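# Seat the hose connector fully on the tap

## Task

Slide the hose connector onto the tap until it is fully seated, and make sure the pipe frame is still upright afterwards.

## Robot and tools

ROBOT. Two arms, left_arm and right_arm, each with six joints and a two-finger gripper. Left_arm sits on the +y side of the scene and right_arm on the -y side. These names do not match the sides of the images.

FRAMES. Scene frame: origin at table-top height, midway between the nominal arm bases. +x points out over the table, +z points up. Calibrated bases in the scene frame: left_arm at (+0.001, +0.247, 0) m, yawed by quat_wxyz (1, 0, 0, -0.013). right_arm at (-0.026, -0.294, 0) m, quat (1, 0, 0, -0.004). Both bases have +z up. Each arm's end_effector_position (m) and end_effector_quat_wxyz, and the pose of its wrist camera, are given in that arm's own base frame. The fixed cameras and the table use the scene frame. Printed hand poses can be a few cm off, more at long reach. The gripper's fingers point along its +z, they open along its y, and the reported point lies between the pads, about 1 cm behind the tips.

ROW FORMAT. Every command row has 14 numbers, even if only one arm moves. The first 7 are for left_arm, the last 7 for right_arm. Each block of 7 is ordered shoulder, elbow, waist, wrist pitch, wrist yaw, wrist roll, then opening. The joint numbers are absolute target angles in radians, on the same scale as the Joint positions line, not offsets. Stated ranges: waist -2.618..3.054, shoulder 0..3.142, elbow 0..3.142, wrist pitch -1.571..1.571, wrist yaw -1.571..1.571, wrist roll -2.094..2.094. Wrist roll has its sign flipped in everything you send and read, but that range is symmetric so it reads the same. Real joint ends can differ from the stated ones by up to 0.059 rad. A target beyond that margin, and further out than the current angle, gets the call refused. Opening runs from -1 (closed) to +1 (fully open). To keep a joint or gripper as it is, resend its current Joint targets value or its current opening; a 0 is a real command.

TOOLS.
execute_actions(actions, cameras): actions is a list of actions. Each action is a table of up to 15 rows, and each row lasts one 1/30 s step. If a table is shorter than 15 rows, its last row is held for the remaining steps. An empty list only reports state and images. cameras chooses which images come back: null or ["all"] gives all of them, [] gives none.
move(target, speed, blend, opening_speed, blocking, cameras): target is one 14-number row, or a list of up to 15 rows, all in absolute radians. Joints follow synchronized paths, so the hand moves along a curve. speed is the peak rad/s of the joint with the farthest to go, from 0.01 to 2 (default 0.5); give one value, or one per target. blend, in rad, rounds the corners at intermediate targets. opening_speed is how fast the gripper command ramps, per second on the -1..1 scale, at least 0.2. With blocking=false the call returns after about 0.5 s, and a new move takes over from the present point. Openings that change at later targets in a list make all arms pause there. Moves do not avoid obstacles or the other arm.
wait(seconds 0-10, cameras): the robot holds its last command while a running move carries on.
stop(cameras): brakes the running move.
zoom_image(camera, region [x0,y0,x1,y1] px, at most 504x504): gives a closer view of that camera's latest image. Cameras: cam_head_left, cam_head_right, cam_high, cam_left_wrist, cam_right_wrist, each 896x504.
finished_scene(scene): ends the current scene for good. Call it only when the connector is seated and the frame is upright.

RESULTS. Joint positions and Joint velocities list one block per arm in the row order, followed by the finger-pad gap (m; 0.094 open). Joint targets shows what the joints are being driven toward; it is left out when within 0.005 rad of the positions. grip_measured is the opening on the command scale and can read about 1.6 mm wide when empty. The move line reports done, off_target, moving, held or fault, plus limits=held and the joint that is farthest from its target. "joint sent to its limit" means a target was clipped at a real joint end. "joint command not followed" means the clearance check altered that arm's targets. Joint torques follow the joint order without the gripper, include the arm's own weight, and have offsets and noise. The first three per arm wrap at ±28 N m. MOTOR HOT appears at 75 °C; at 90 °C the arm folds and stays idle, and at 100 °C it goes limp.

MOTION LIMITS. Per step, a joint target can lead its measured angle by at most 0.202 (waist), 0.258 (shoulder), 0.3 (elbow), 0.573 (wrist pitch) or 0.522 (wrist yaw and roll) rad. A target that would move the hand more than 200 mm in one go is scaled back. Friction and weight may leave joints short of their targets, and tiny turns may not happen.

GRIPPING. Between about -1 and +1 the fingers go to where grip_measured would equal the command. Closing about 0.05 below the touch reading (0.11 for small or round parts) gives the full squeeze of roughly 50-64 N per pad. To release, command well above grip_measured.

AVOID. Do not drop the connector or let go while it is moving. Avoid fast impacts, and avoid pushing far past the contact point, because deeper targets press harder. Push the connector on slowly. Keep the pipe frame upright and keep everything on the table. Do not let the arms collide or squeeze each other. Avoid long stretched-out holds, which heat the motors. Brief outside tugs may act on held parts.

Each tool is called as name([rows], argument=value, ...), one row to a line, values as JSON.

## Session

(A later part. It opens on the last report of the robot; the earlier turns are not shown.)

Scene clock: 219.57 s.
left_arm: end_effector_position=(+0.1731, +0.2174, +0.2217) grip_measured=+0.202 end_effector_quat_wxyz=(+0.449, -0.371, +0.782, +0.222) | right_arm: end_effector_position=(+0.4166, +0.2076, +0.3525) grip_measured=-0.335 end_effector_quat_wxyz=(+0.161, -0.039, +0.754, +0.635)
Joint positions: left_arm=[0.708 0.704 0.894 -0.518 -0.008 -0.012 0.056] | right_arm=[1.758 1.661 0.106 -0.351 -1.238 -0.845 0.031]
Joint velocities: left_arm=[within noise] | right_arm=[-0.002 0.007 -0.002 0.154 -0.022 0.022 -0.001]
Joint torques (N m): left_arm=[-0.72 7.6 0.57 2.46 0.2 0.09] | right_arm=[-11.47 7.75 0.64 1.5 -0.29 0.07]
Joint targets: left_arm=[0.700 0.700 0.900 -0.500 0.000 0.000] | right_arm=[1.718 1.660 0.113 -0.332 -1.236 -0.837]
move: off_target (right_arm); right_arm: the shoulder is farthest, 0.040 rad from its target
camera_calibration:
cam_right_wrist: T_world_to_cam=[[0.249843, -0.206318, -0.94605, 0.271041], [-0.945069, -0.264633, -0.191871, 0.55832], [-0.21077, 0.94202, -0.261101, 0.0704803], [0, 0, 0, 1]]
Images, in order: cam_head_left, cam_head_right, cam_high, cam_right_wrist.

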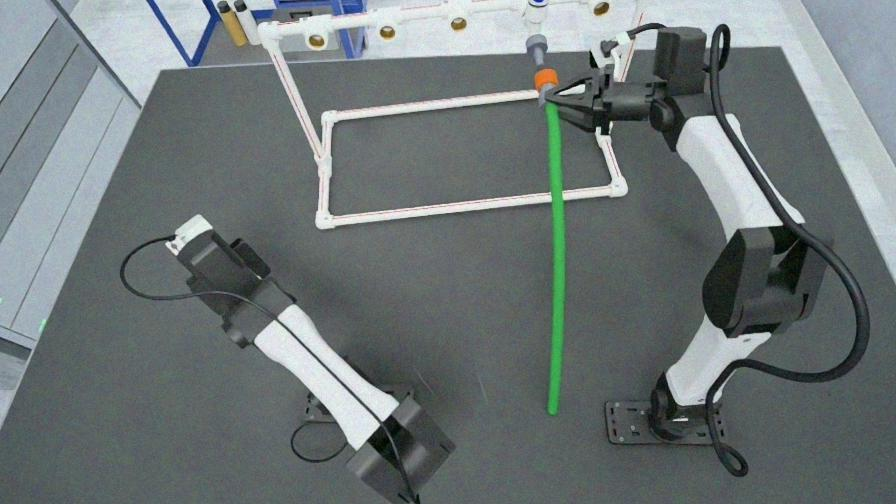

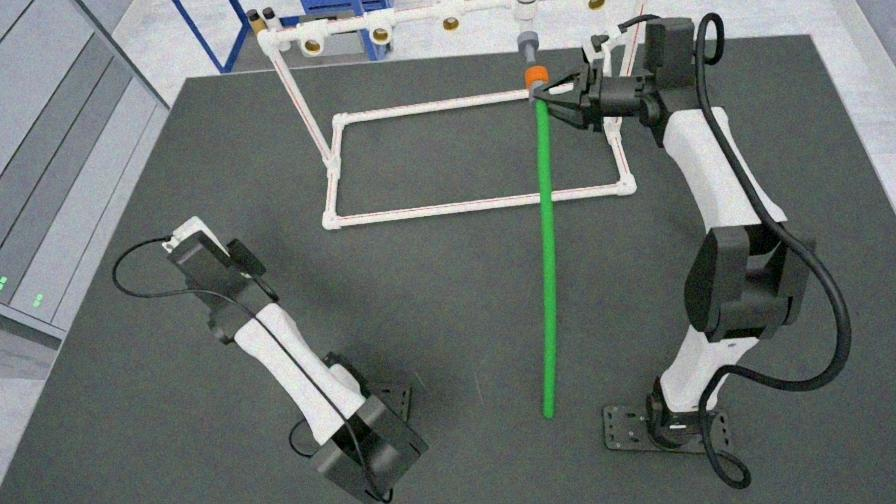

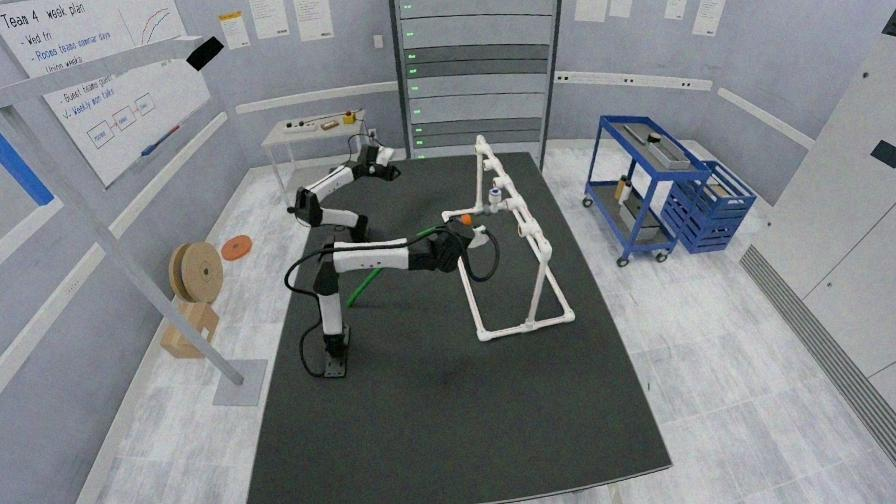

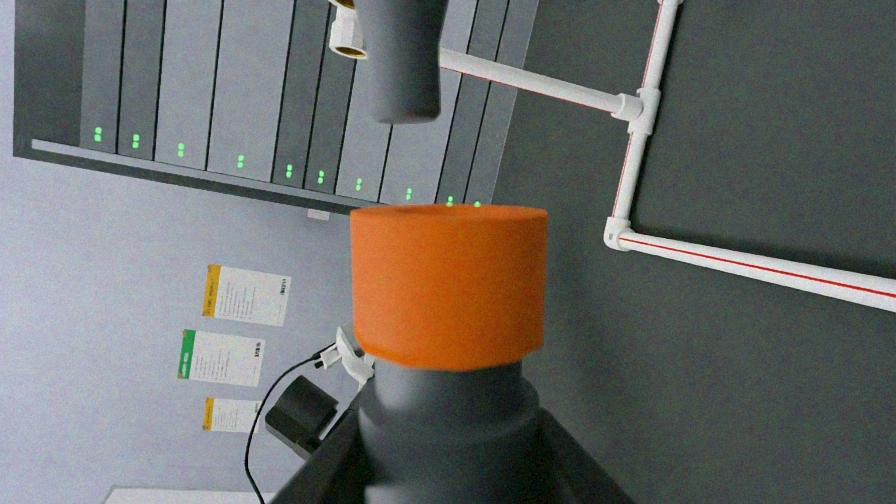

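move(target=[0.7,0.7,0.9,-0.5,0,0,0.2,1.718,1.71,0.127,-0.352,-1.236,-0.797,-0.7], speed=0.2, cameras=["cam_head_left","cam_head_right","cam_high","cam_right_wrist"])

zoom_image(camera="cam_head_left", region=[515, 0, 585, 100])

zoom_image(camera="cam_head_right", region=[500, 10, 570, 110])

zoom_image(camera="cam_high", region=[450, 180, 510, 230])

Scene clock: 229.07 s.
left_arm: end_effector_position=(+0.1731, +0.2174, +0.2217) grip_measured=+0.202 end_effector_quat_wxyz=(+0.449, -0.371, +0.782, +0.222) | right_arm: end_effector_position=(+0.4135, +0.2134, +0.3597) grip_measured=-0.335 end_effector_quat_wxyz=(+0.176, -0.065, +0.751, +0.633)
Joint positions: left_arm=[0.708 0.704 0.894 -0.518 -0.008 -0.012 0.056] | right_arm=[1.756 1.679 0.12 -0.352 -1.237 -0.806 0.031]
Joint torques (N m): left_arm=[-0.7 7.58 0.53 2.46 0.19 0.09] | right_arm=[-11.32 11 0.59 1.33 -0.31 0.05]
Joint targets: left_arm=[0.700 0.700 0.900 -0.500 0.000 0.000] | right_arm=[1.718 1.710 0.127 -0.352 -1.236 -0.797]
move: off_target (right_arm); right_arm: the shoulder is farthest, 0.038 rad from its target
camera_calibration:
cam_right_wrist: T_world_to_cam=[[0.307675, -0.206575, -0.928796, 0.24978], [-0.927416, -0.283306, -0.244207, 0.573821], [-0.212686, 0.936517, -0.278748, 0.074585], [0, 0, 0, 1]]
Images, in order: cam_head_left, cam_head_right, cam_high, cam_right_wrist.

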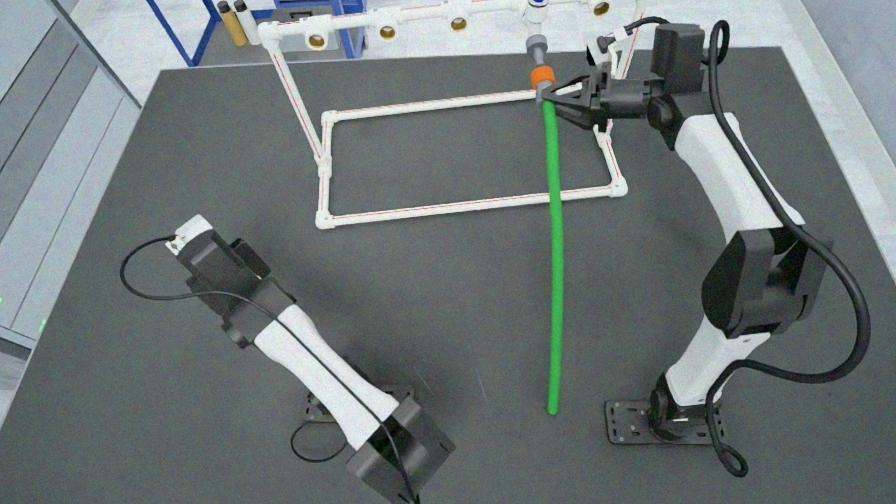

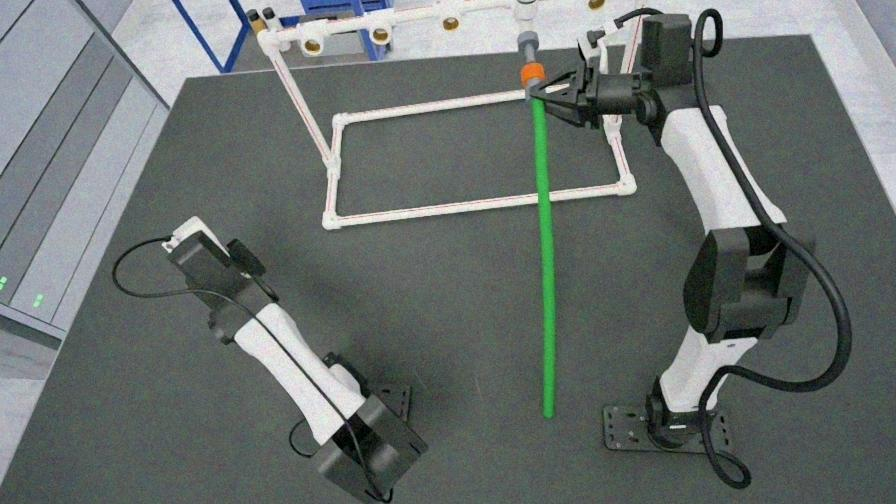

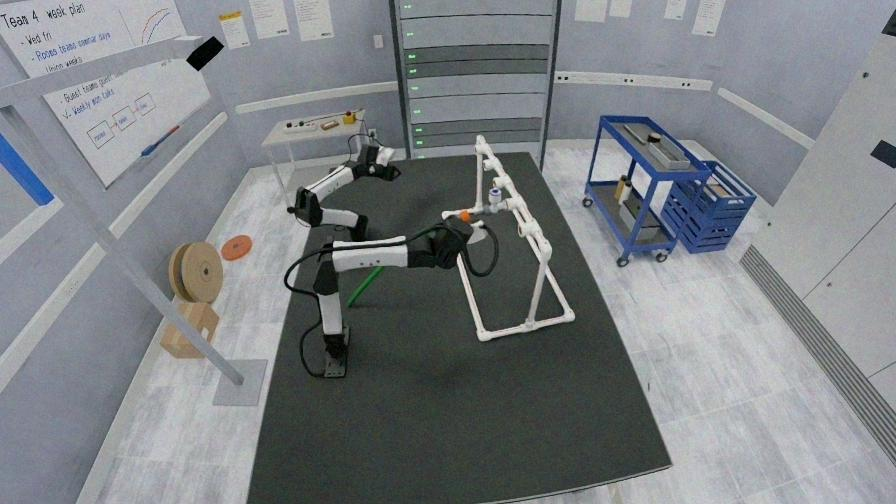

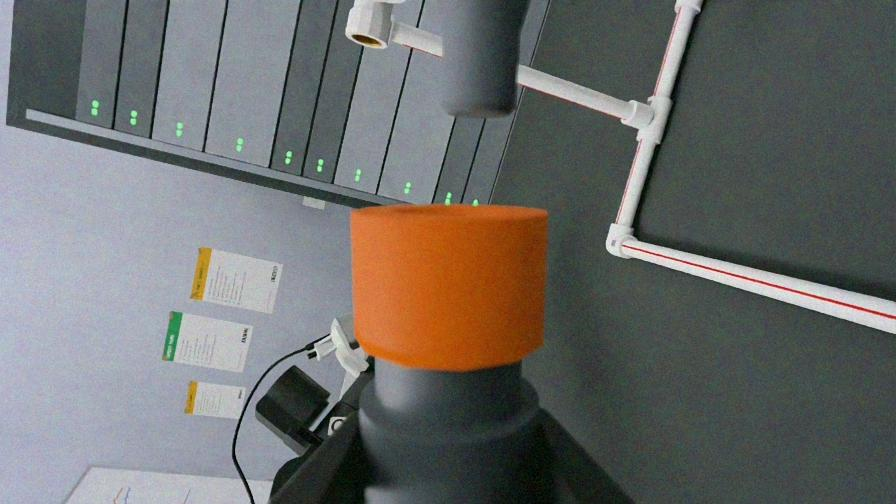

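Scaled by 5.040 from the camera's 896x504 image, which has a finer 1280x720 frame.

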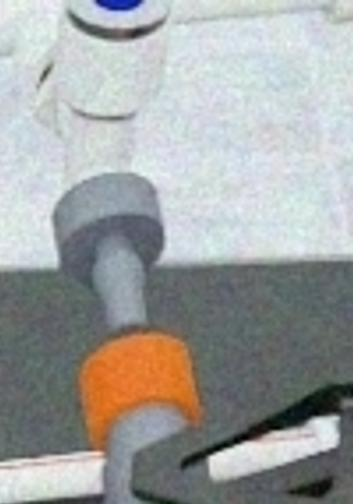

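Scaled by 5.040 from the camera's 896x504 image, which has a finer 1280x720 frame.

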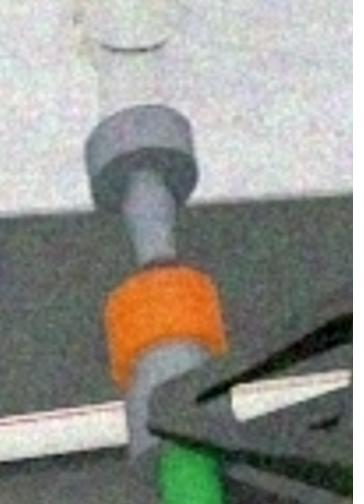

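Scaled by 8.400 from the camera's 896x504 image, which has a finer 1280x720 frame.

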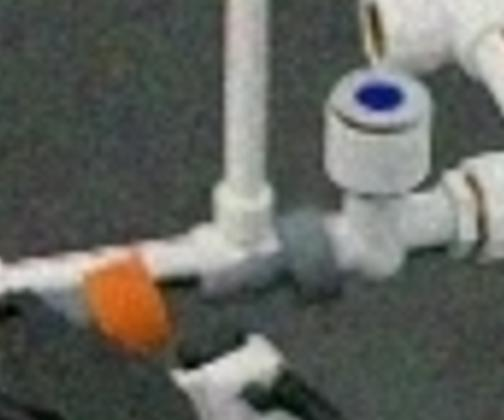

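move(target=[0.7,0.7,0.9,-0.5,0,0,0.2,1.842,1.828,0.127,-0.38,-1.236,-0.813,-0.7], speed=0.08, cameras=["cam_head_left","cam_head_right","cam_high","cam_right_wrist"])

zoom_image(camera="cam_head_left", region=[515, 0, 585, 100])

zoom_image(camera="cam_head_right", region=[500, 10, 570, 110])

zoom_image(camera="cam_high", region=[450, 180, 510, 230])

Scene clock: 240.60 s.
left_arm: end_effector_position=(+0.1731, +0.2174, +0.2217) grip_measured=+0.202 end_effector_quat_wxyz=(+0.449, -0.371, +0.782, +0.222) | right_arm: end_effector_position=(+0.4305, +0.2158, +0.3653) grip_measured=-0.335 end_effector_quat_wxyz=(+0.175, -0.067, +0.750, +0.635)
Joint positions: left_arm=[0.708 0.704 0.894 -0.518 -0.008 -0.012 0.056] | right_arm=[1.833 1.795 0.12 -0.389 -1.244 -0.805 0.031]
Joint torques (N m): left_arm=[-0.73 7.65 0.49 2.46 0.2 0.1] | right_arm=[-7.83 11.12 0.59 1.41 -0.23 -0.11]
Heat: left arm: 59 °C; right arm: 60 °C.
Joint targets: left_arm=[0.700 0.700 0.900 -0.500 0.000 0.000] | right_arm=[1.842 1.828 0.127 -0.380 -1.236 -0.813]
move: done
camera_calibration:
cam_right_wrist: T_world_to_cam=[[0.31005, -0.202027, -0.929007, 0.248297], [-0.925316, -0.288505, -0.246078, 0.592563], [-0.218308, 0.935922, -0.276389, 0.0791656], [0, 0, 0, 1]]
Images, in order: cam_head_left, cam_head_right, cam_high, cam_right_wrist.

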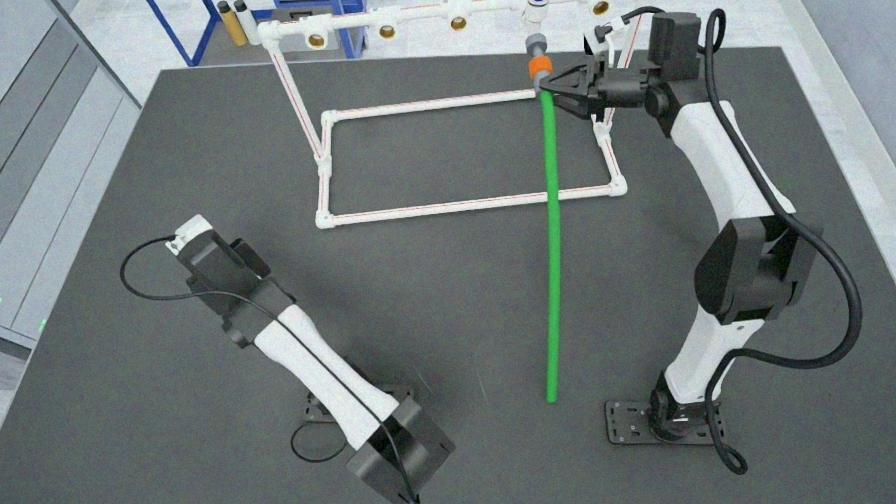

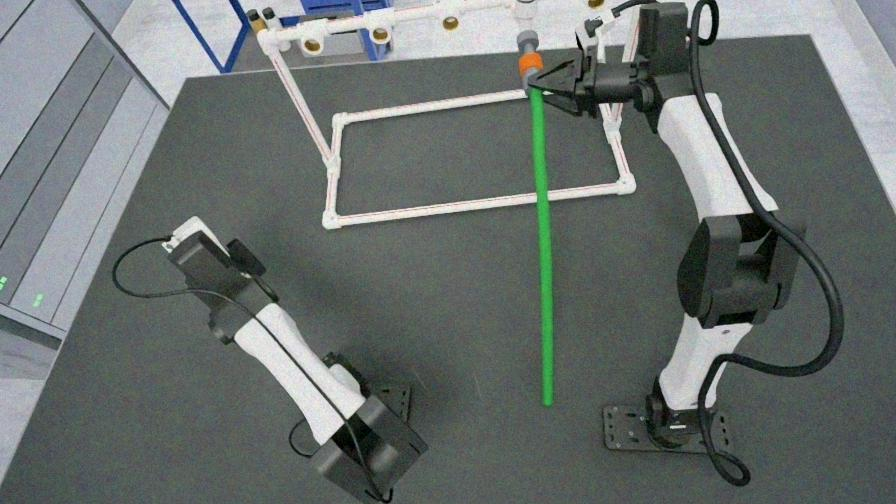

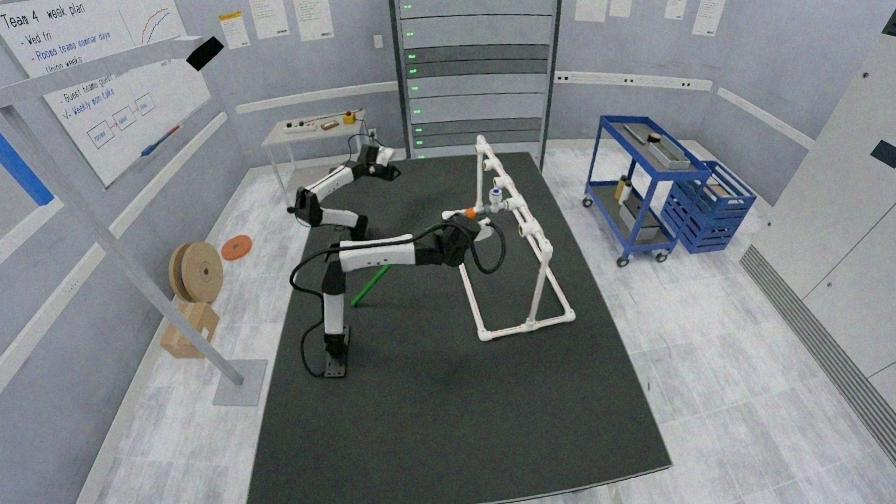

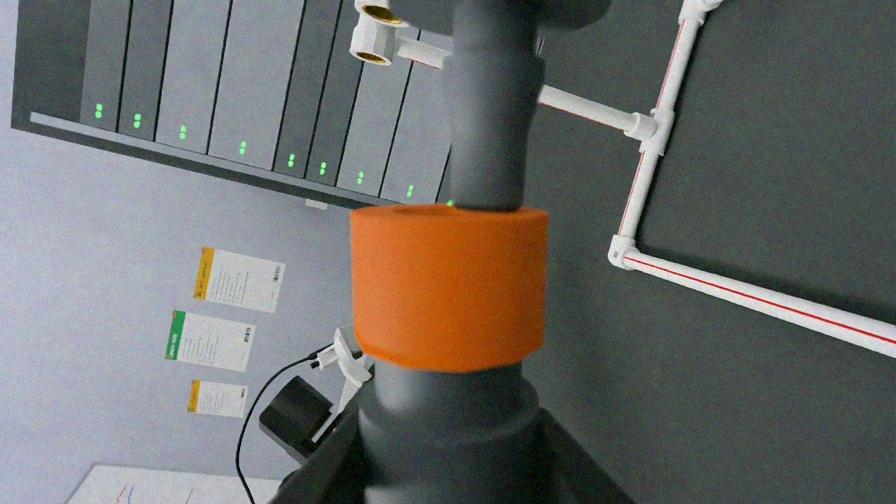

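Scaled by 5.040 from the camera's 896x504 image, which has a finer 1280x720 frame.

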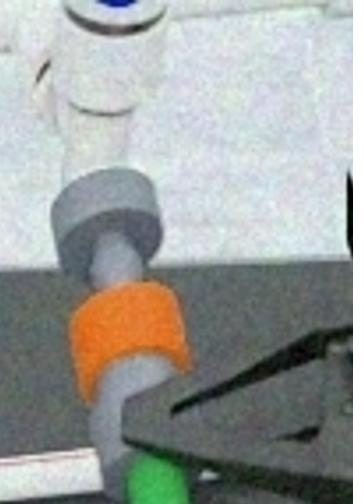

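Scaled by 5.040 from the camera's 896x504 image, which has a finer 1280x720 frame.

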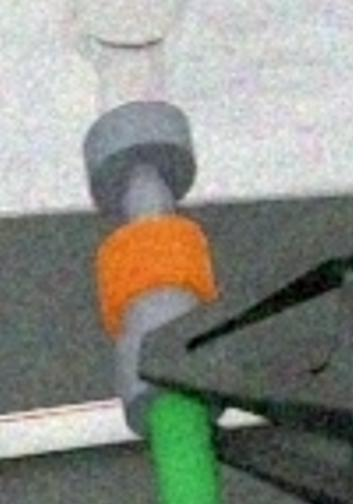

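Scaled by 8.400 from the camera's 896x504 image, which has a finer 1280x720 frame.

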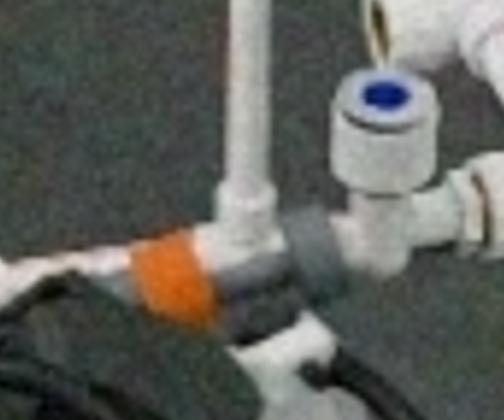

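move(target=[0.7,0.7,0.9,-0.5,0,0,0.2,1.767,1.73,0.127,-0.335,-1.236,-0.84,-0.7], speed=0.1, cameras=["cam_right_wrist"])

Scene clock: 245.87 s.
left_arm: end_effector_position=(+0.1731, +0.2174, +0.2217) grip_measured=+0.202 end_effector_quat_wxyz=(+0.449, -0.371, +0.782, +0.222) | right_arm: end_effector_position=(+0.4264, +0.2149, +0.3578) grip_measured=-0.335 end_effector_quat_wxyz=(+0.171, -0.058, +0.751, +0.634)
Joint positions: left_arm=[0.708 0.704 0.894 -0.518 -0.008 -0.012 0.056] | right_arm=[1.806 1.732 0.12 -0.353 -1.236 -0.823 0.031]
Joint torques (N m): left_arm=[-0.7 7.62 0.55 2.45 0.21 0.09] | right_arm=[-11.74 7.62 0.59 1.51 -0.31 -0.19]
Joint targets: left_arm=[0.700 0.700 0.900 -0.500 0.000 0.000] | right_arm=[1.767 1.730 0.127 -0.335 -1.236 -0.840]
move: off_target (right_arm); right_arm: the shoulder is farthest, 0.039 rad from its target
camera_calibration:
cam_right_wrist: T_world_to_cam=[[0.292632, -0.204469, -0.934109, 0.252221], [-0.931866, -0.280067, -0.230625, 0.582097], [-0.214457, 0.937953, -0.272494, 0.0735721], [0, 0, 0, 1]]
Images, in order: cam_right_wrist.

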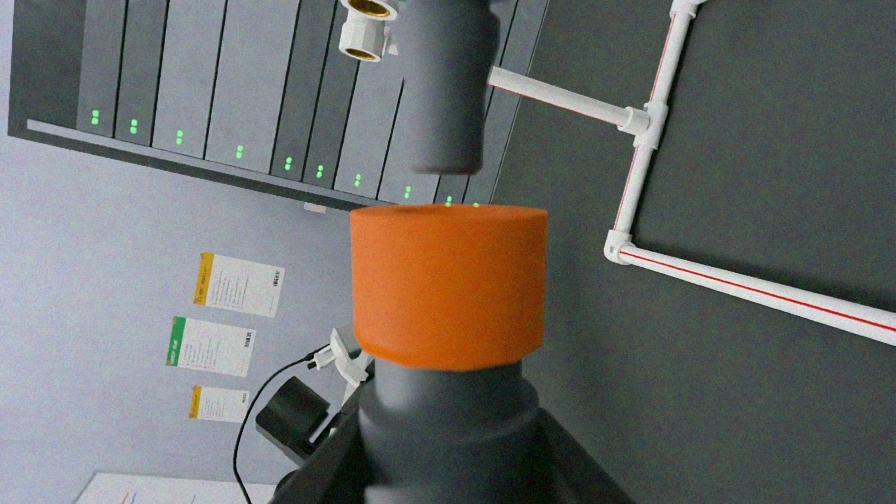

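move(target=[0.7,0.7,0.9,-0.5,0,0,0.2,1.894,1.889,0.127,-0.387,-1.236,-0.835,-0.7], speed=0.08, cameras=["cam_head_left","cam_head_right","cam_high","cam_right_wrist"])

zoom_image(camera="cam_head_left", region=[515, 0, 585, 100])

zoom_image(camera="cam_head_right", region=[500, 10, 570, 110])

zoom_image(camera="cam_right_wrist", region=[300, 0, 620, 260])

Scene clock: 252.77 s.
left_arm: end_effector_position=(+0.1731, +0.2174, +0.2217) grip_measured=+0.202 end_effector_quat_wxyz=(+0.449, -0.371, +0.782, +0.222) | right_arm: end_effector_position=(+0.4462, +0.2173, +0.3624) grip_measured=-0.335 end_effector_quat_wxyz=(+0.174, -0.060, +0.751, +0.635)
Joint positions: left_arm=[0.708 0.704 0.894 -0.518 -0.008 -0.012 0.056] | right_arm=[1.891 1.856 0.12 -0.386 -1.236 -0.823 0.031]
Joint torques (N m): left_arm=[-0.72 7.61 0.53 2.46 0.2 0.11] | right_arm=[-8.7 11.19 0.59 1.33 -0.31 -0.15]
Joint targets: left_arm=[0.700 0.700 0.900 -0.500 0.000 0.000] | right_arm=[1.894 1.889 0.127 -0.387 -1.236 -0.835]
move: done
camera_calibration:
cam_right_wrist: T_world_to_cam=[[0.298637, -0.203652, -0.932385, 0.247693], [-0.930374, -0.27981, -0.236877, 0.603785], [-0.212651, 0.938207, -0.273034, 0.0761544], [0, 0, 0, 1]]
Images, in order: cam_head_left, cam_head_right, cam_high, cam_right_wrist.

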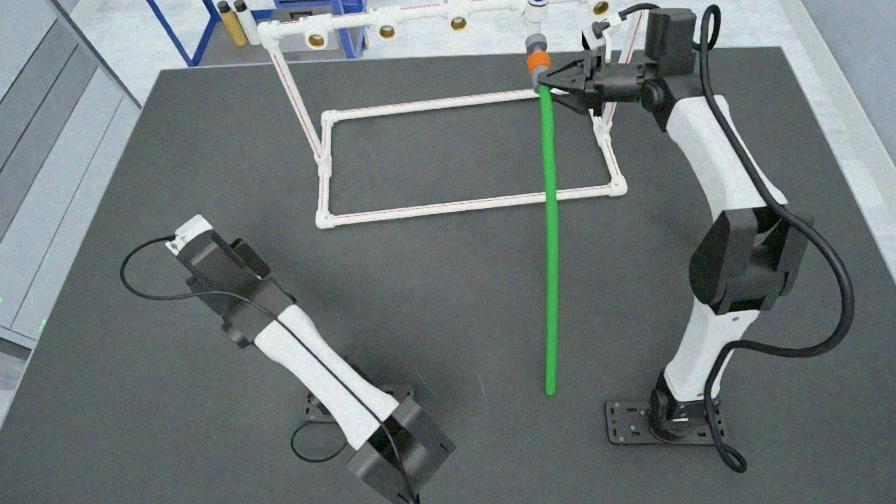

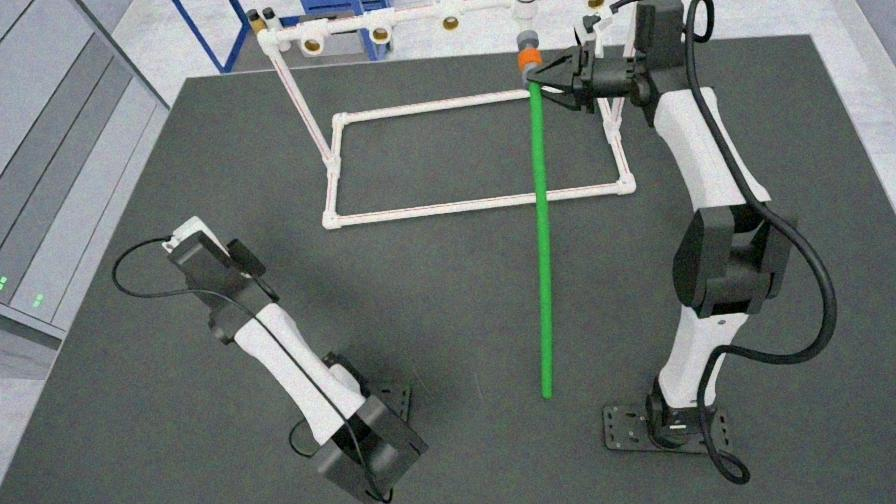

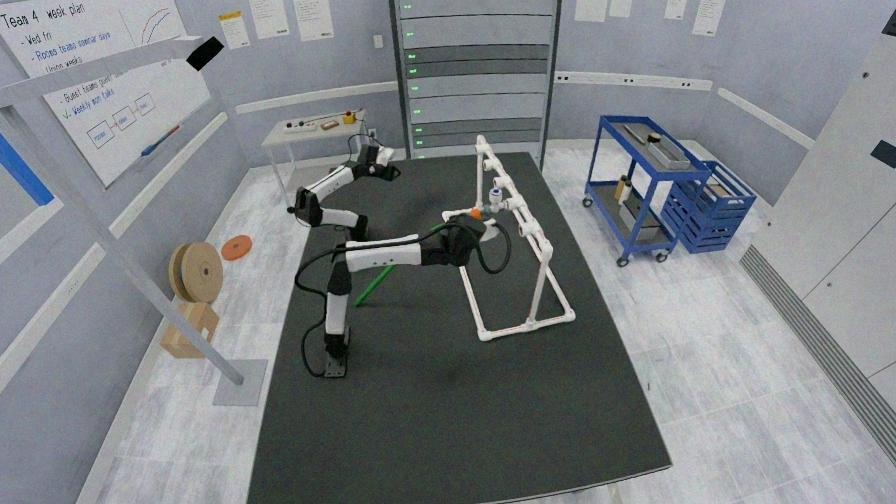

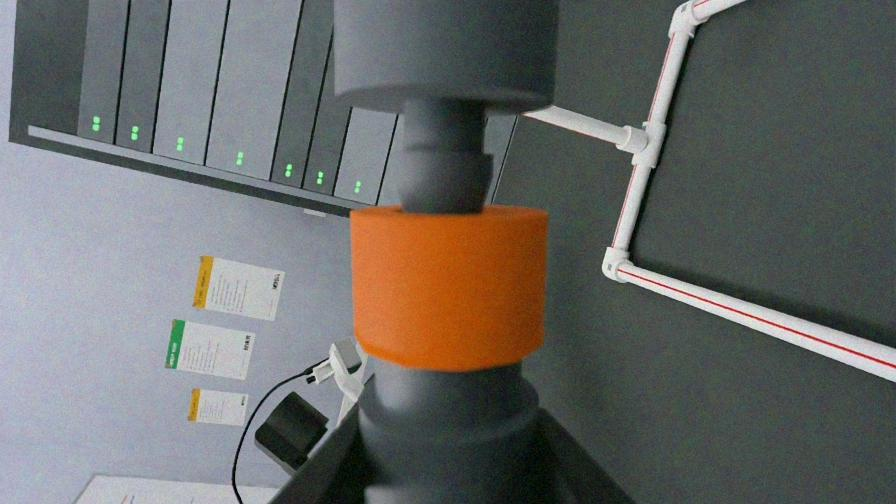

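Scaled by 5.040 from the camera's 896x504 image, which has a finer 1280x720 frame.

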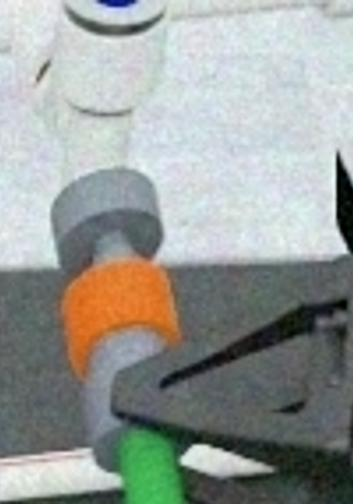

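Scaled by 5.040 from the camera's 896x504 image, which has a finer 1280x720 frame.

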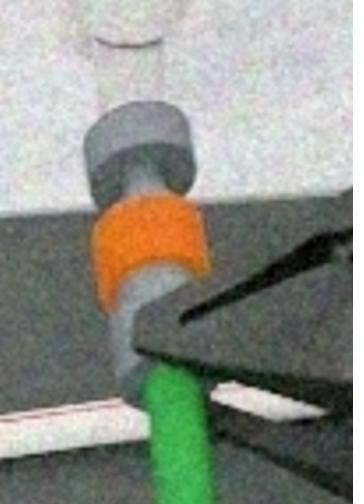

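Scaled by 1.575 from the camera's 896x504 image, which has a finer 1280x720 frame.

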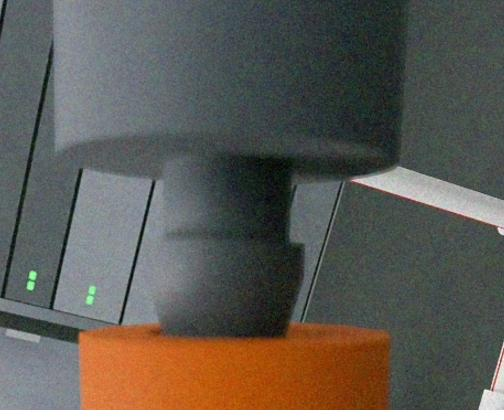

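move(target=[0.7,0.7,0.9,-0.5,0,0,0.2,1.948,1.975,0.127,-0.42,-1.236,-0.835,-0.7], speed=0.06, cameras=["cam_head_left","cam_head_right","cam_high","cam_right_wrist"])

zoom_image(camera="cam_head_left", region=[515, 0, 585, 100])

zoom_image(camera="cam_right_wrist", region=[300, 0, 620, 260])

Scene clock: 283.50 s.
left_arm: end_effector_position=(+0.1731, +0.2174, +0.2217) grip_measured=+0.202 end_effector_quat_wxyz=(+0.449, -0.371, +0.782, +0.222) | right_arm: end_effector_position=(+0.4553, +0.2186, +0.3663) grip_measured=-0.335 end_effector_quat_wxyz=(+0.170, -0.059, +0.751, +0.635)
Joint positions: left_arm=[0.708 0.704 0.894 -0.518 -0.008 -0.012 0.056] | right_arm=[1.94 1.941 0.12 -0.43 -1.241 -0.823 0.031]
Joint torques (N m): left_arm=[-0.65 7.6 0.54 2.45 0.19 0.1] | right_arm=[-8.68 11.12 0.58 1.44 -0.27 -0.14]
Joint targets: left_arm=[0.700 0.700 0.900 -0.500 0.000 0.000] | right_arm=[1.948 1.975 0.127 -0.420 -1.236 -0.835]
move: done
camera_calibration:
cam_right_wrist: T_world_to_cam=[[0.292501, -0.201729, -0.934745, 0.252168], [-0.931026, -0.283171, -0.230226, 0.612151], [-0.21825, 0.937614, -0.270643, 0.0797195], [0, 0, 0, 1]]
Images, in order: cam_head_left, cam_head_right, cam_high, cam_right_wrist.

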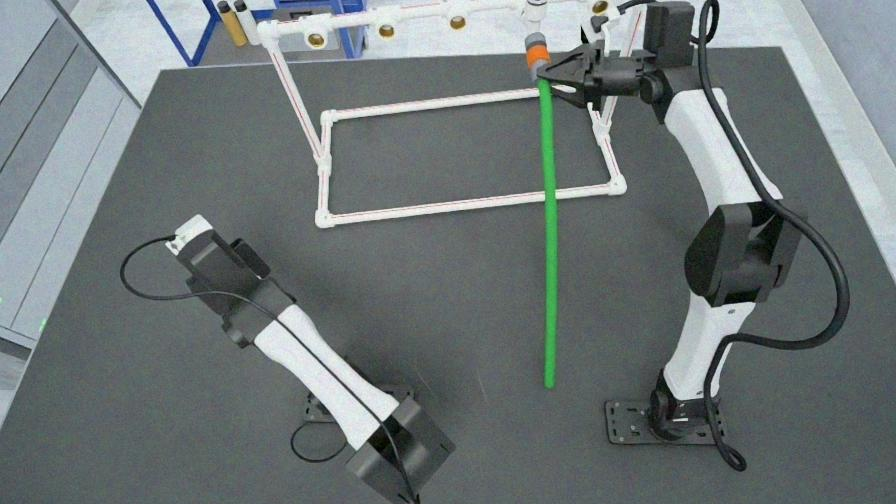

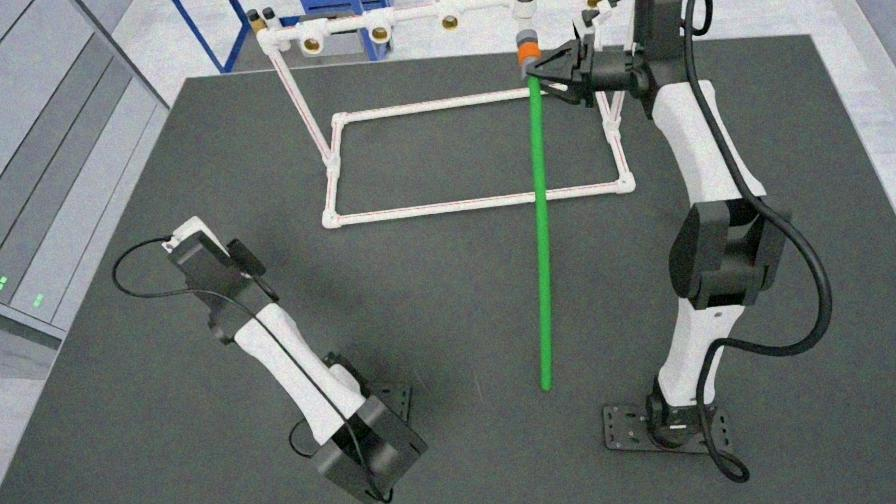

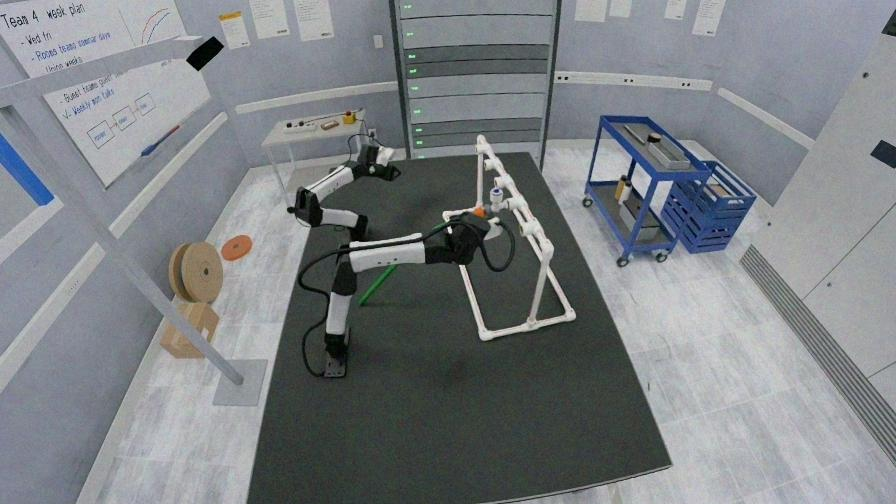

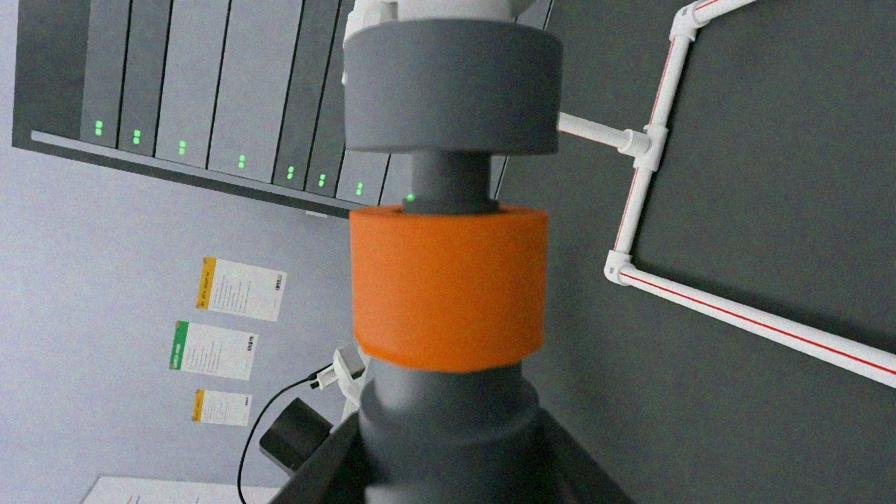

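Scaled by 5.040 from the camera's 896x504 image, which has a finer 1280x720 frame.

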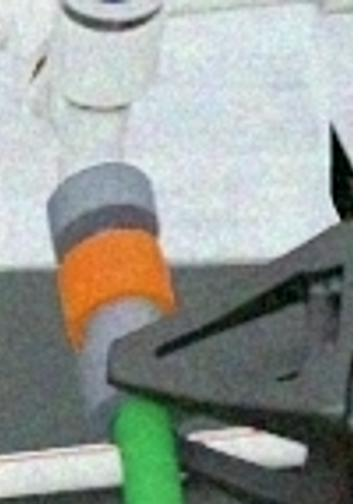

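Scaled by 1.575 from the camera's 896x504 image, which has a finer 1280x720 frame.

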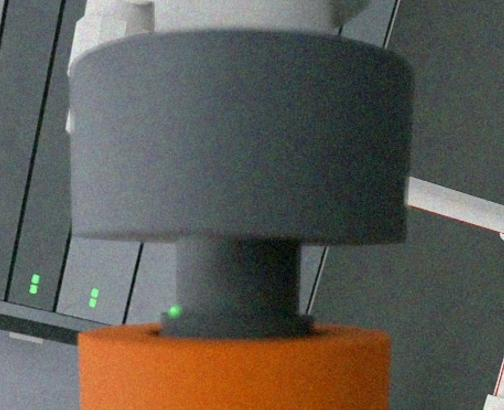

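move(target=[0.7,0.7,0.9,-0.5,0,0,0.2,1.994,2.05,0.127,-0.449,-1.236,-0.835,-0.7], speed=0.06, cameras=["cam_head_left","cam_high","cam_right_wrist"])

zoom_image(camera="cam_right_wrist", region=[300, 0, 620, 260])

Scene clock: 287.63 s.
left_arm: end_effector_position=(+0.1731, +0.2174, +0.2217) grip_measured=+0.202 end_effector_quat_wxyz=(+0.449, -0.371, +0.782, +0.222) | right_arm: end_effector_position=(+0.4645, +0.2198, +0.3673) grip_measured=-0.335 end_effector_quat_wxyz=(+0.167, -0.058, +0.751, +0.636)
Joint positions: left_arm=[0.708 0.704 0.894 -0.518 -0.008 -0.012 0.056] | right_arm=[1.987 2.015 0.12 -0.463 -1.242 -0.823 0.031]
Joint torques (N m): left_arm=[-0.69 7.64 0.51 2.45 0.21 0.09] | right_arm=[-9.16 11.23 0.61 1.46 -0.24 -0.15]
Joint targets: left_arm=[0.700 0.700 0.900 -0.500 0.000 0.000] | right_arm=[1.994 2.050 0.127 -0.449 -1.236 -0.835]
move: done
camera_calibration:
cam_right_wrist: T_world_to_cam=[[0.286737, -0.201213, -0.936641, 0.253881], [-0.932019, -0.284782, -0.224144, 0.619905], [-0.221638, 0.937237, -0.269191, 0.081979], [0, 0, 0, 1]]
Images, in order: cam_head_left, cam_high, cam_right_wrist.

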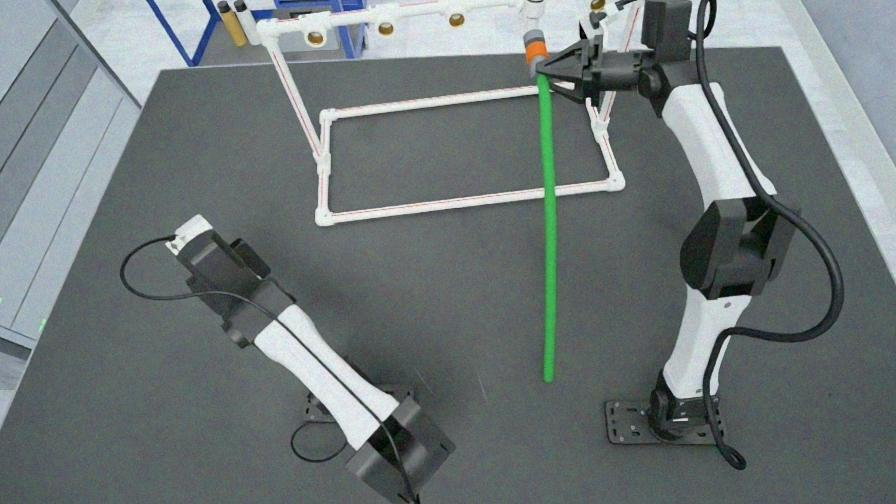

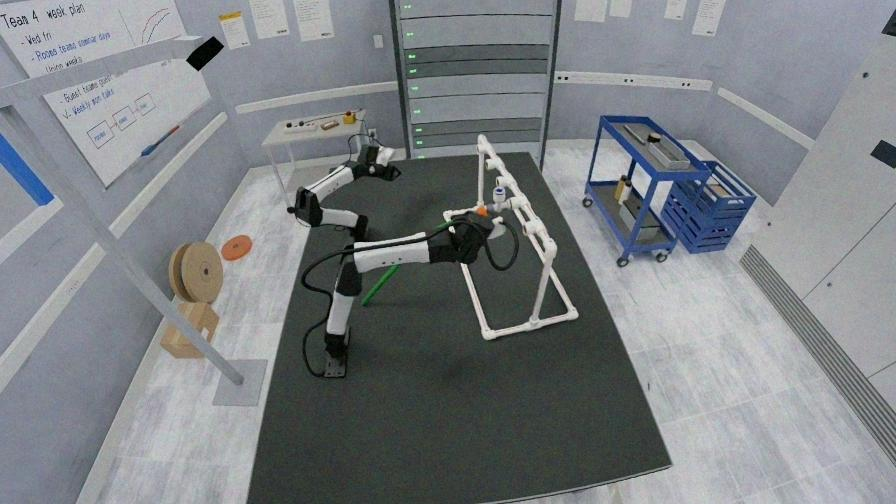

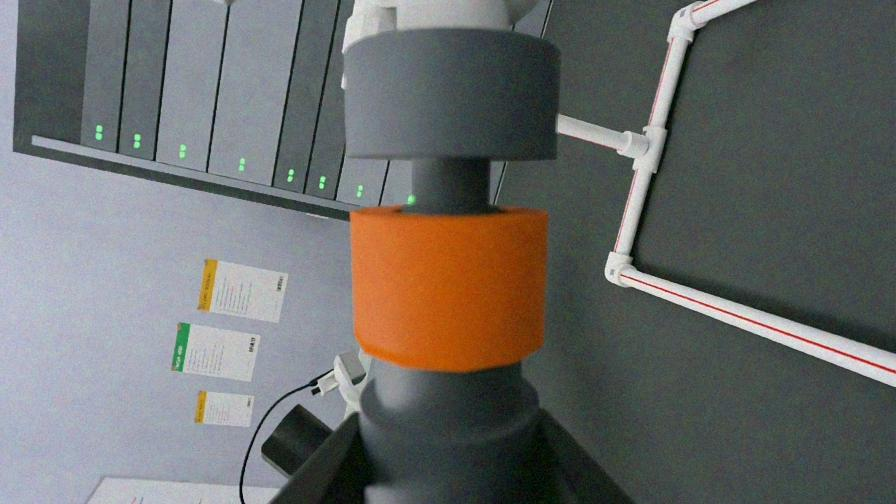

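Scaled by 1.575 from the camera's 896x504 image, which has a finer 1280x720 frame.

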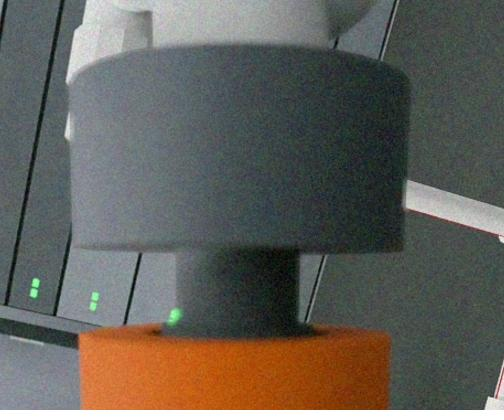

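move(target=[2.028,1.86,-0.363,-1.389,0,-1.126,1,1.994,2.05,0.127,-0.449,-1.236,-0.835,-0.7], speed=0.7, cameras=["cam_head_left","cam_high","cam_left_wrist"])

Scene clock: 300.20 s.
left_arm: end_effector_position=(+0.3624, -0.1392, +0.1194) grip_measured=+0.999 end_effector_quat_wxyz=(+0.003, +0.675, +0.738, +0.004) | right_arm: end_effector_position=(+0.4645, +0.2198, +0.3673) grip_measured=-0.335 end_effector_quat_wxyz=(+0.167, -0.058, +0.751, +0.636)
Joint positions: left_arm=[2.018 1.833 -0.369 -1.377 -0.006 -1.112 0.094] | right_arm=[1.987 2.015 0.12 -0.463 -1.242 -0.823 0.031]
Joint torques (N m): left_arm=[-6.75 9.28 0.54 0.13 0.23 -0.17] | right_arm=[-9.13 11.19 0.61 1.46 -0.24 -0.14]
Joint targets: left_arm=[2.028 1.860 -0.363 -1.389 0.000 -1.126] | right_arm=[1.994 2.050 0.127 -0.449 -1.236 -0.835]
move: done
camera_calibration:
cam_left_wrist: T_world_to_cam=[[-0.996612, -0.0801212, 0.0186025, 0.346638], [-0.0651989, 0.907395, 0.415191, 0.142101], [-0.0501454, 0.412571, -0.909544, 0.276467], [0, 0, 0, 1]]
Images, in order: cam_head_left, cam_high, cam_left_wrist.

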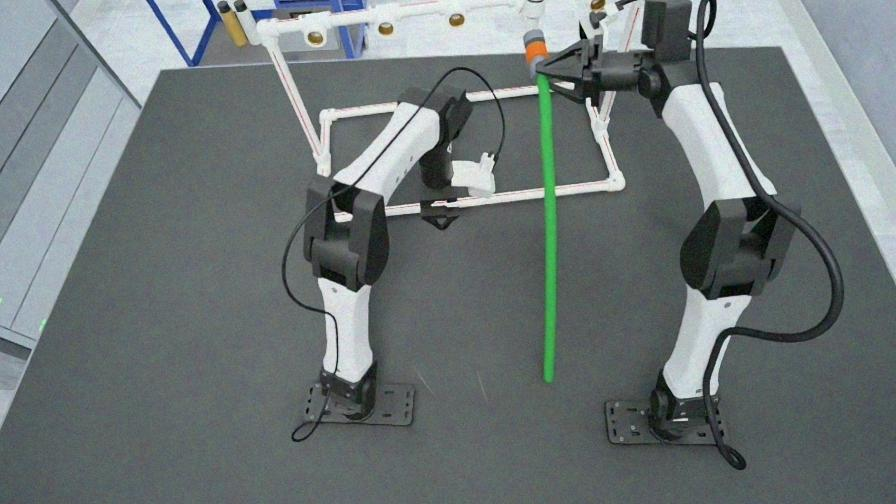

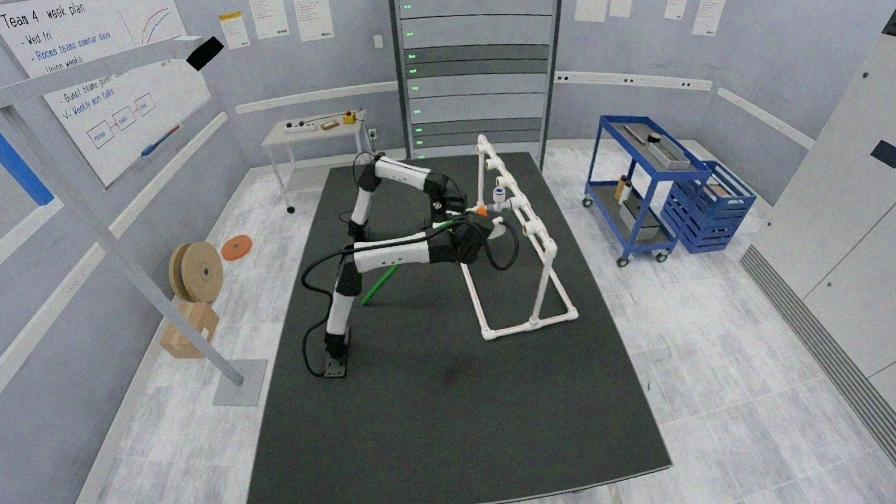

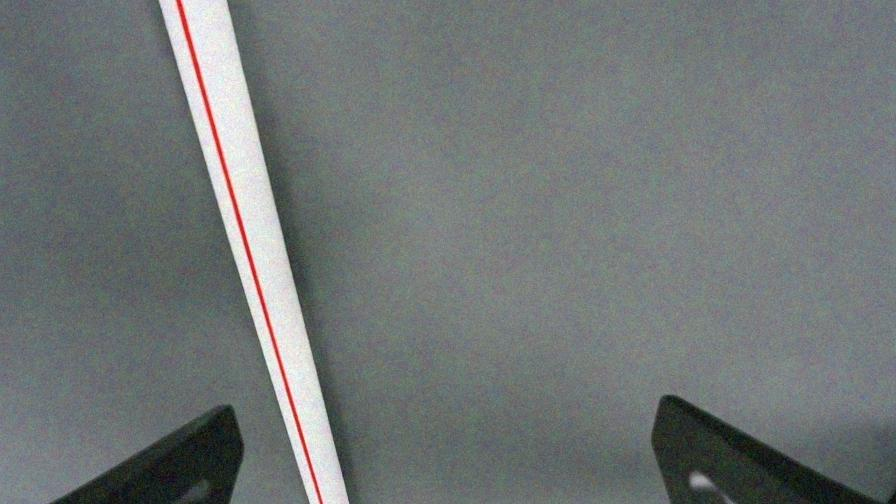

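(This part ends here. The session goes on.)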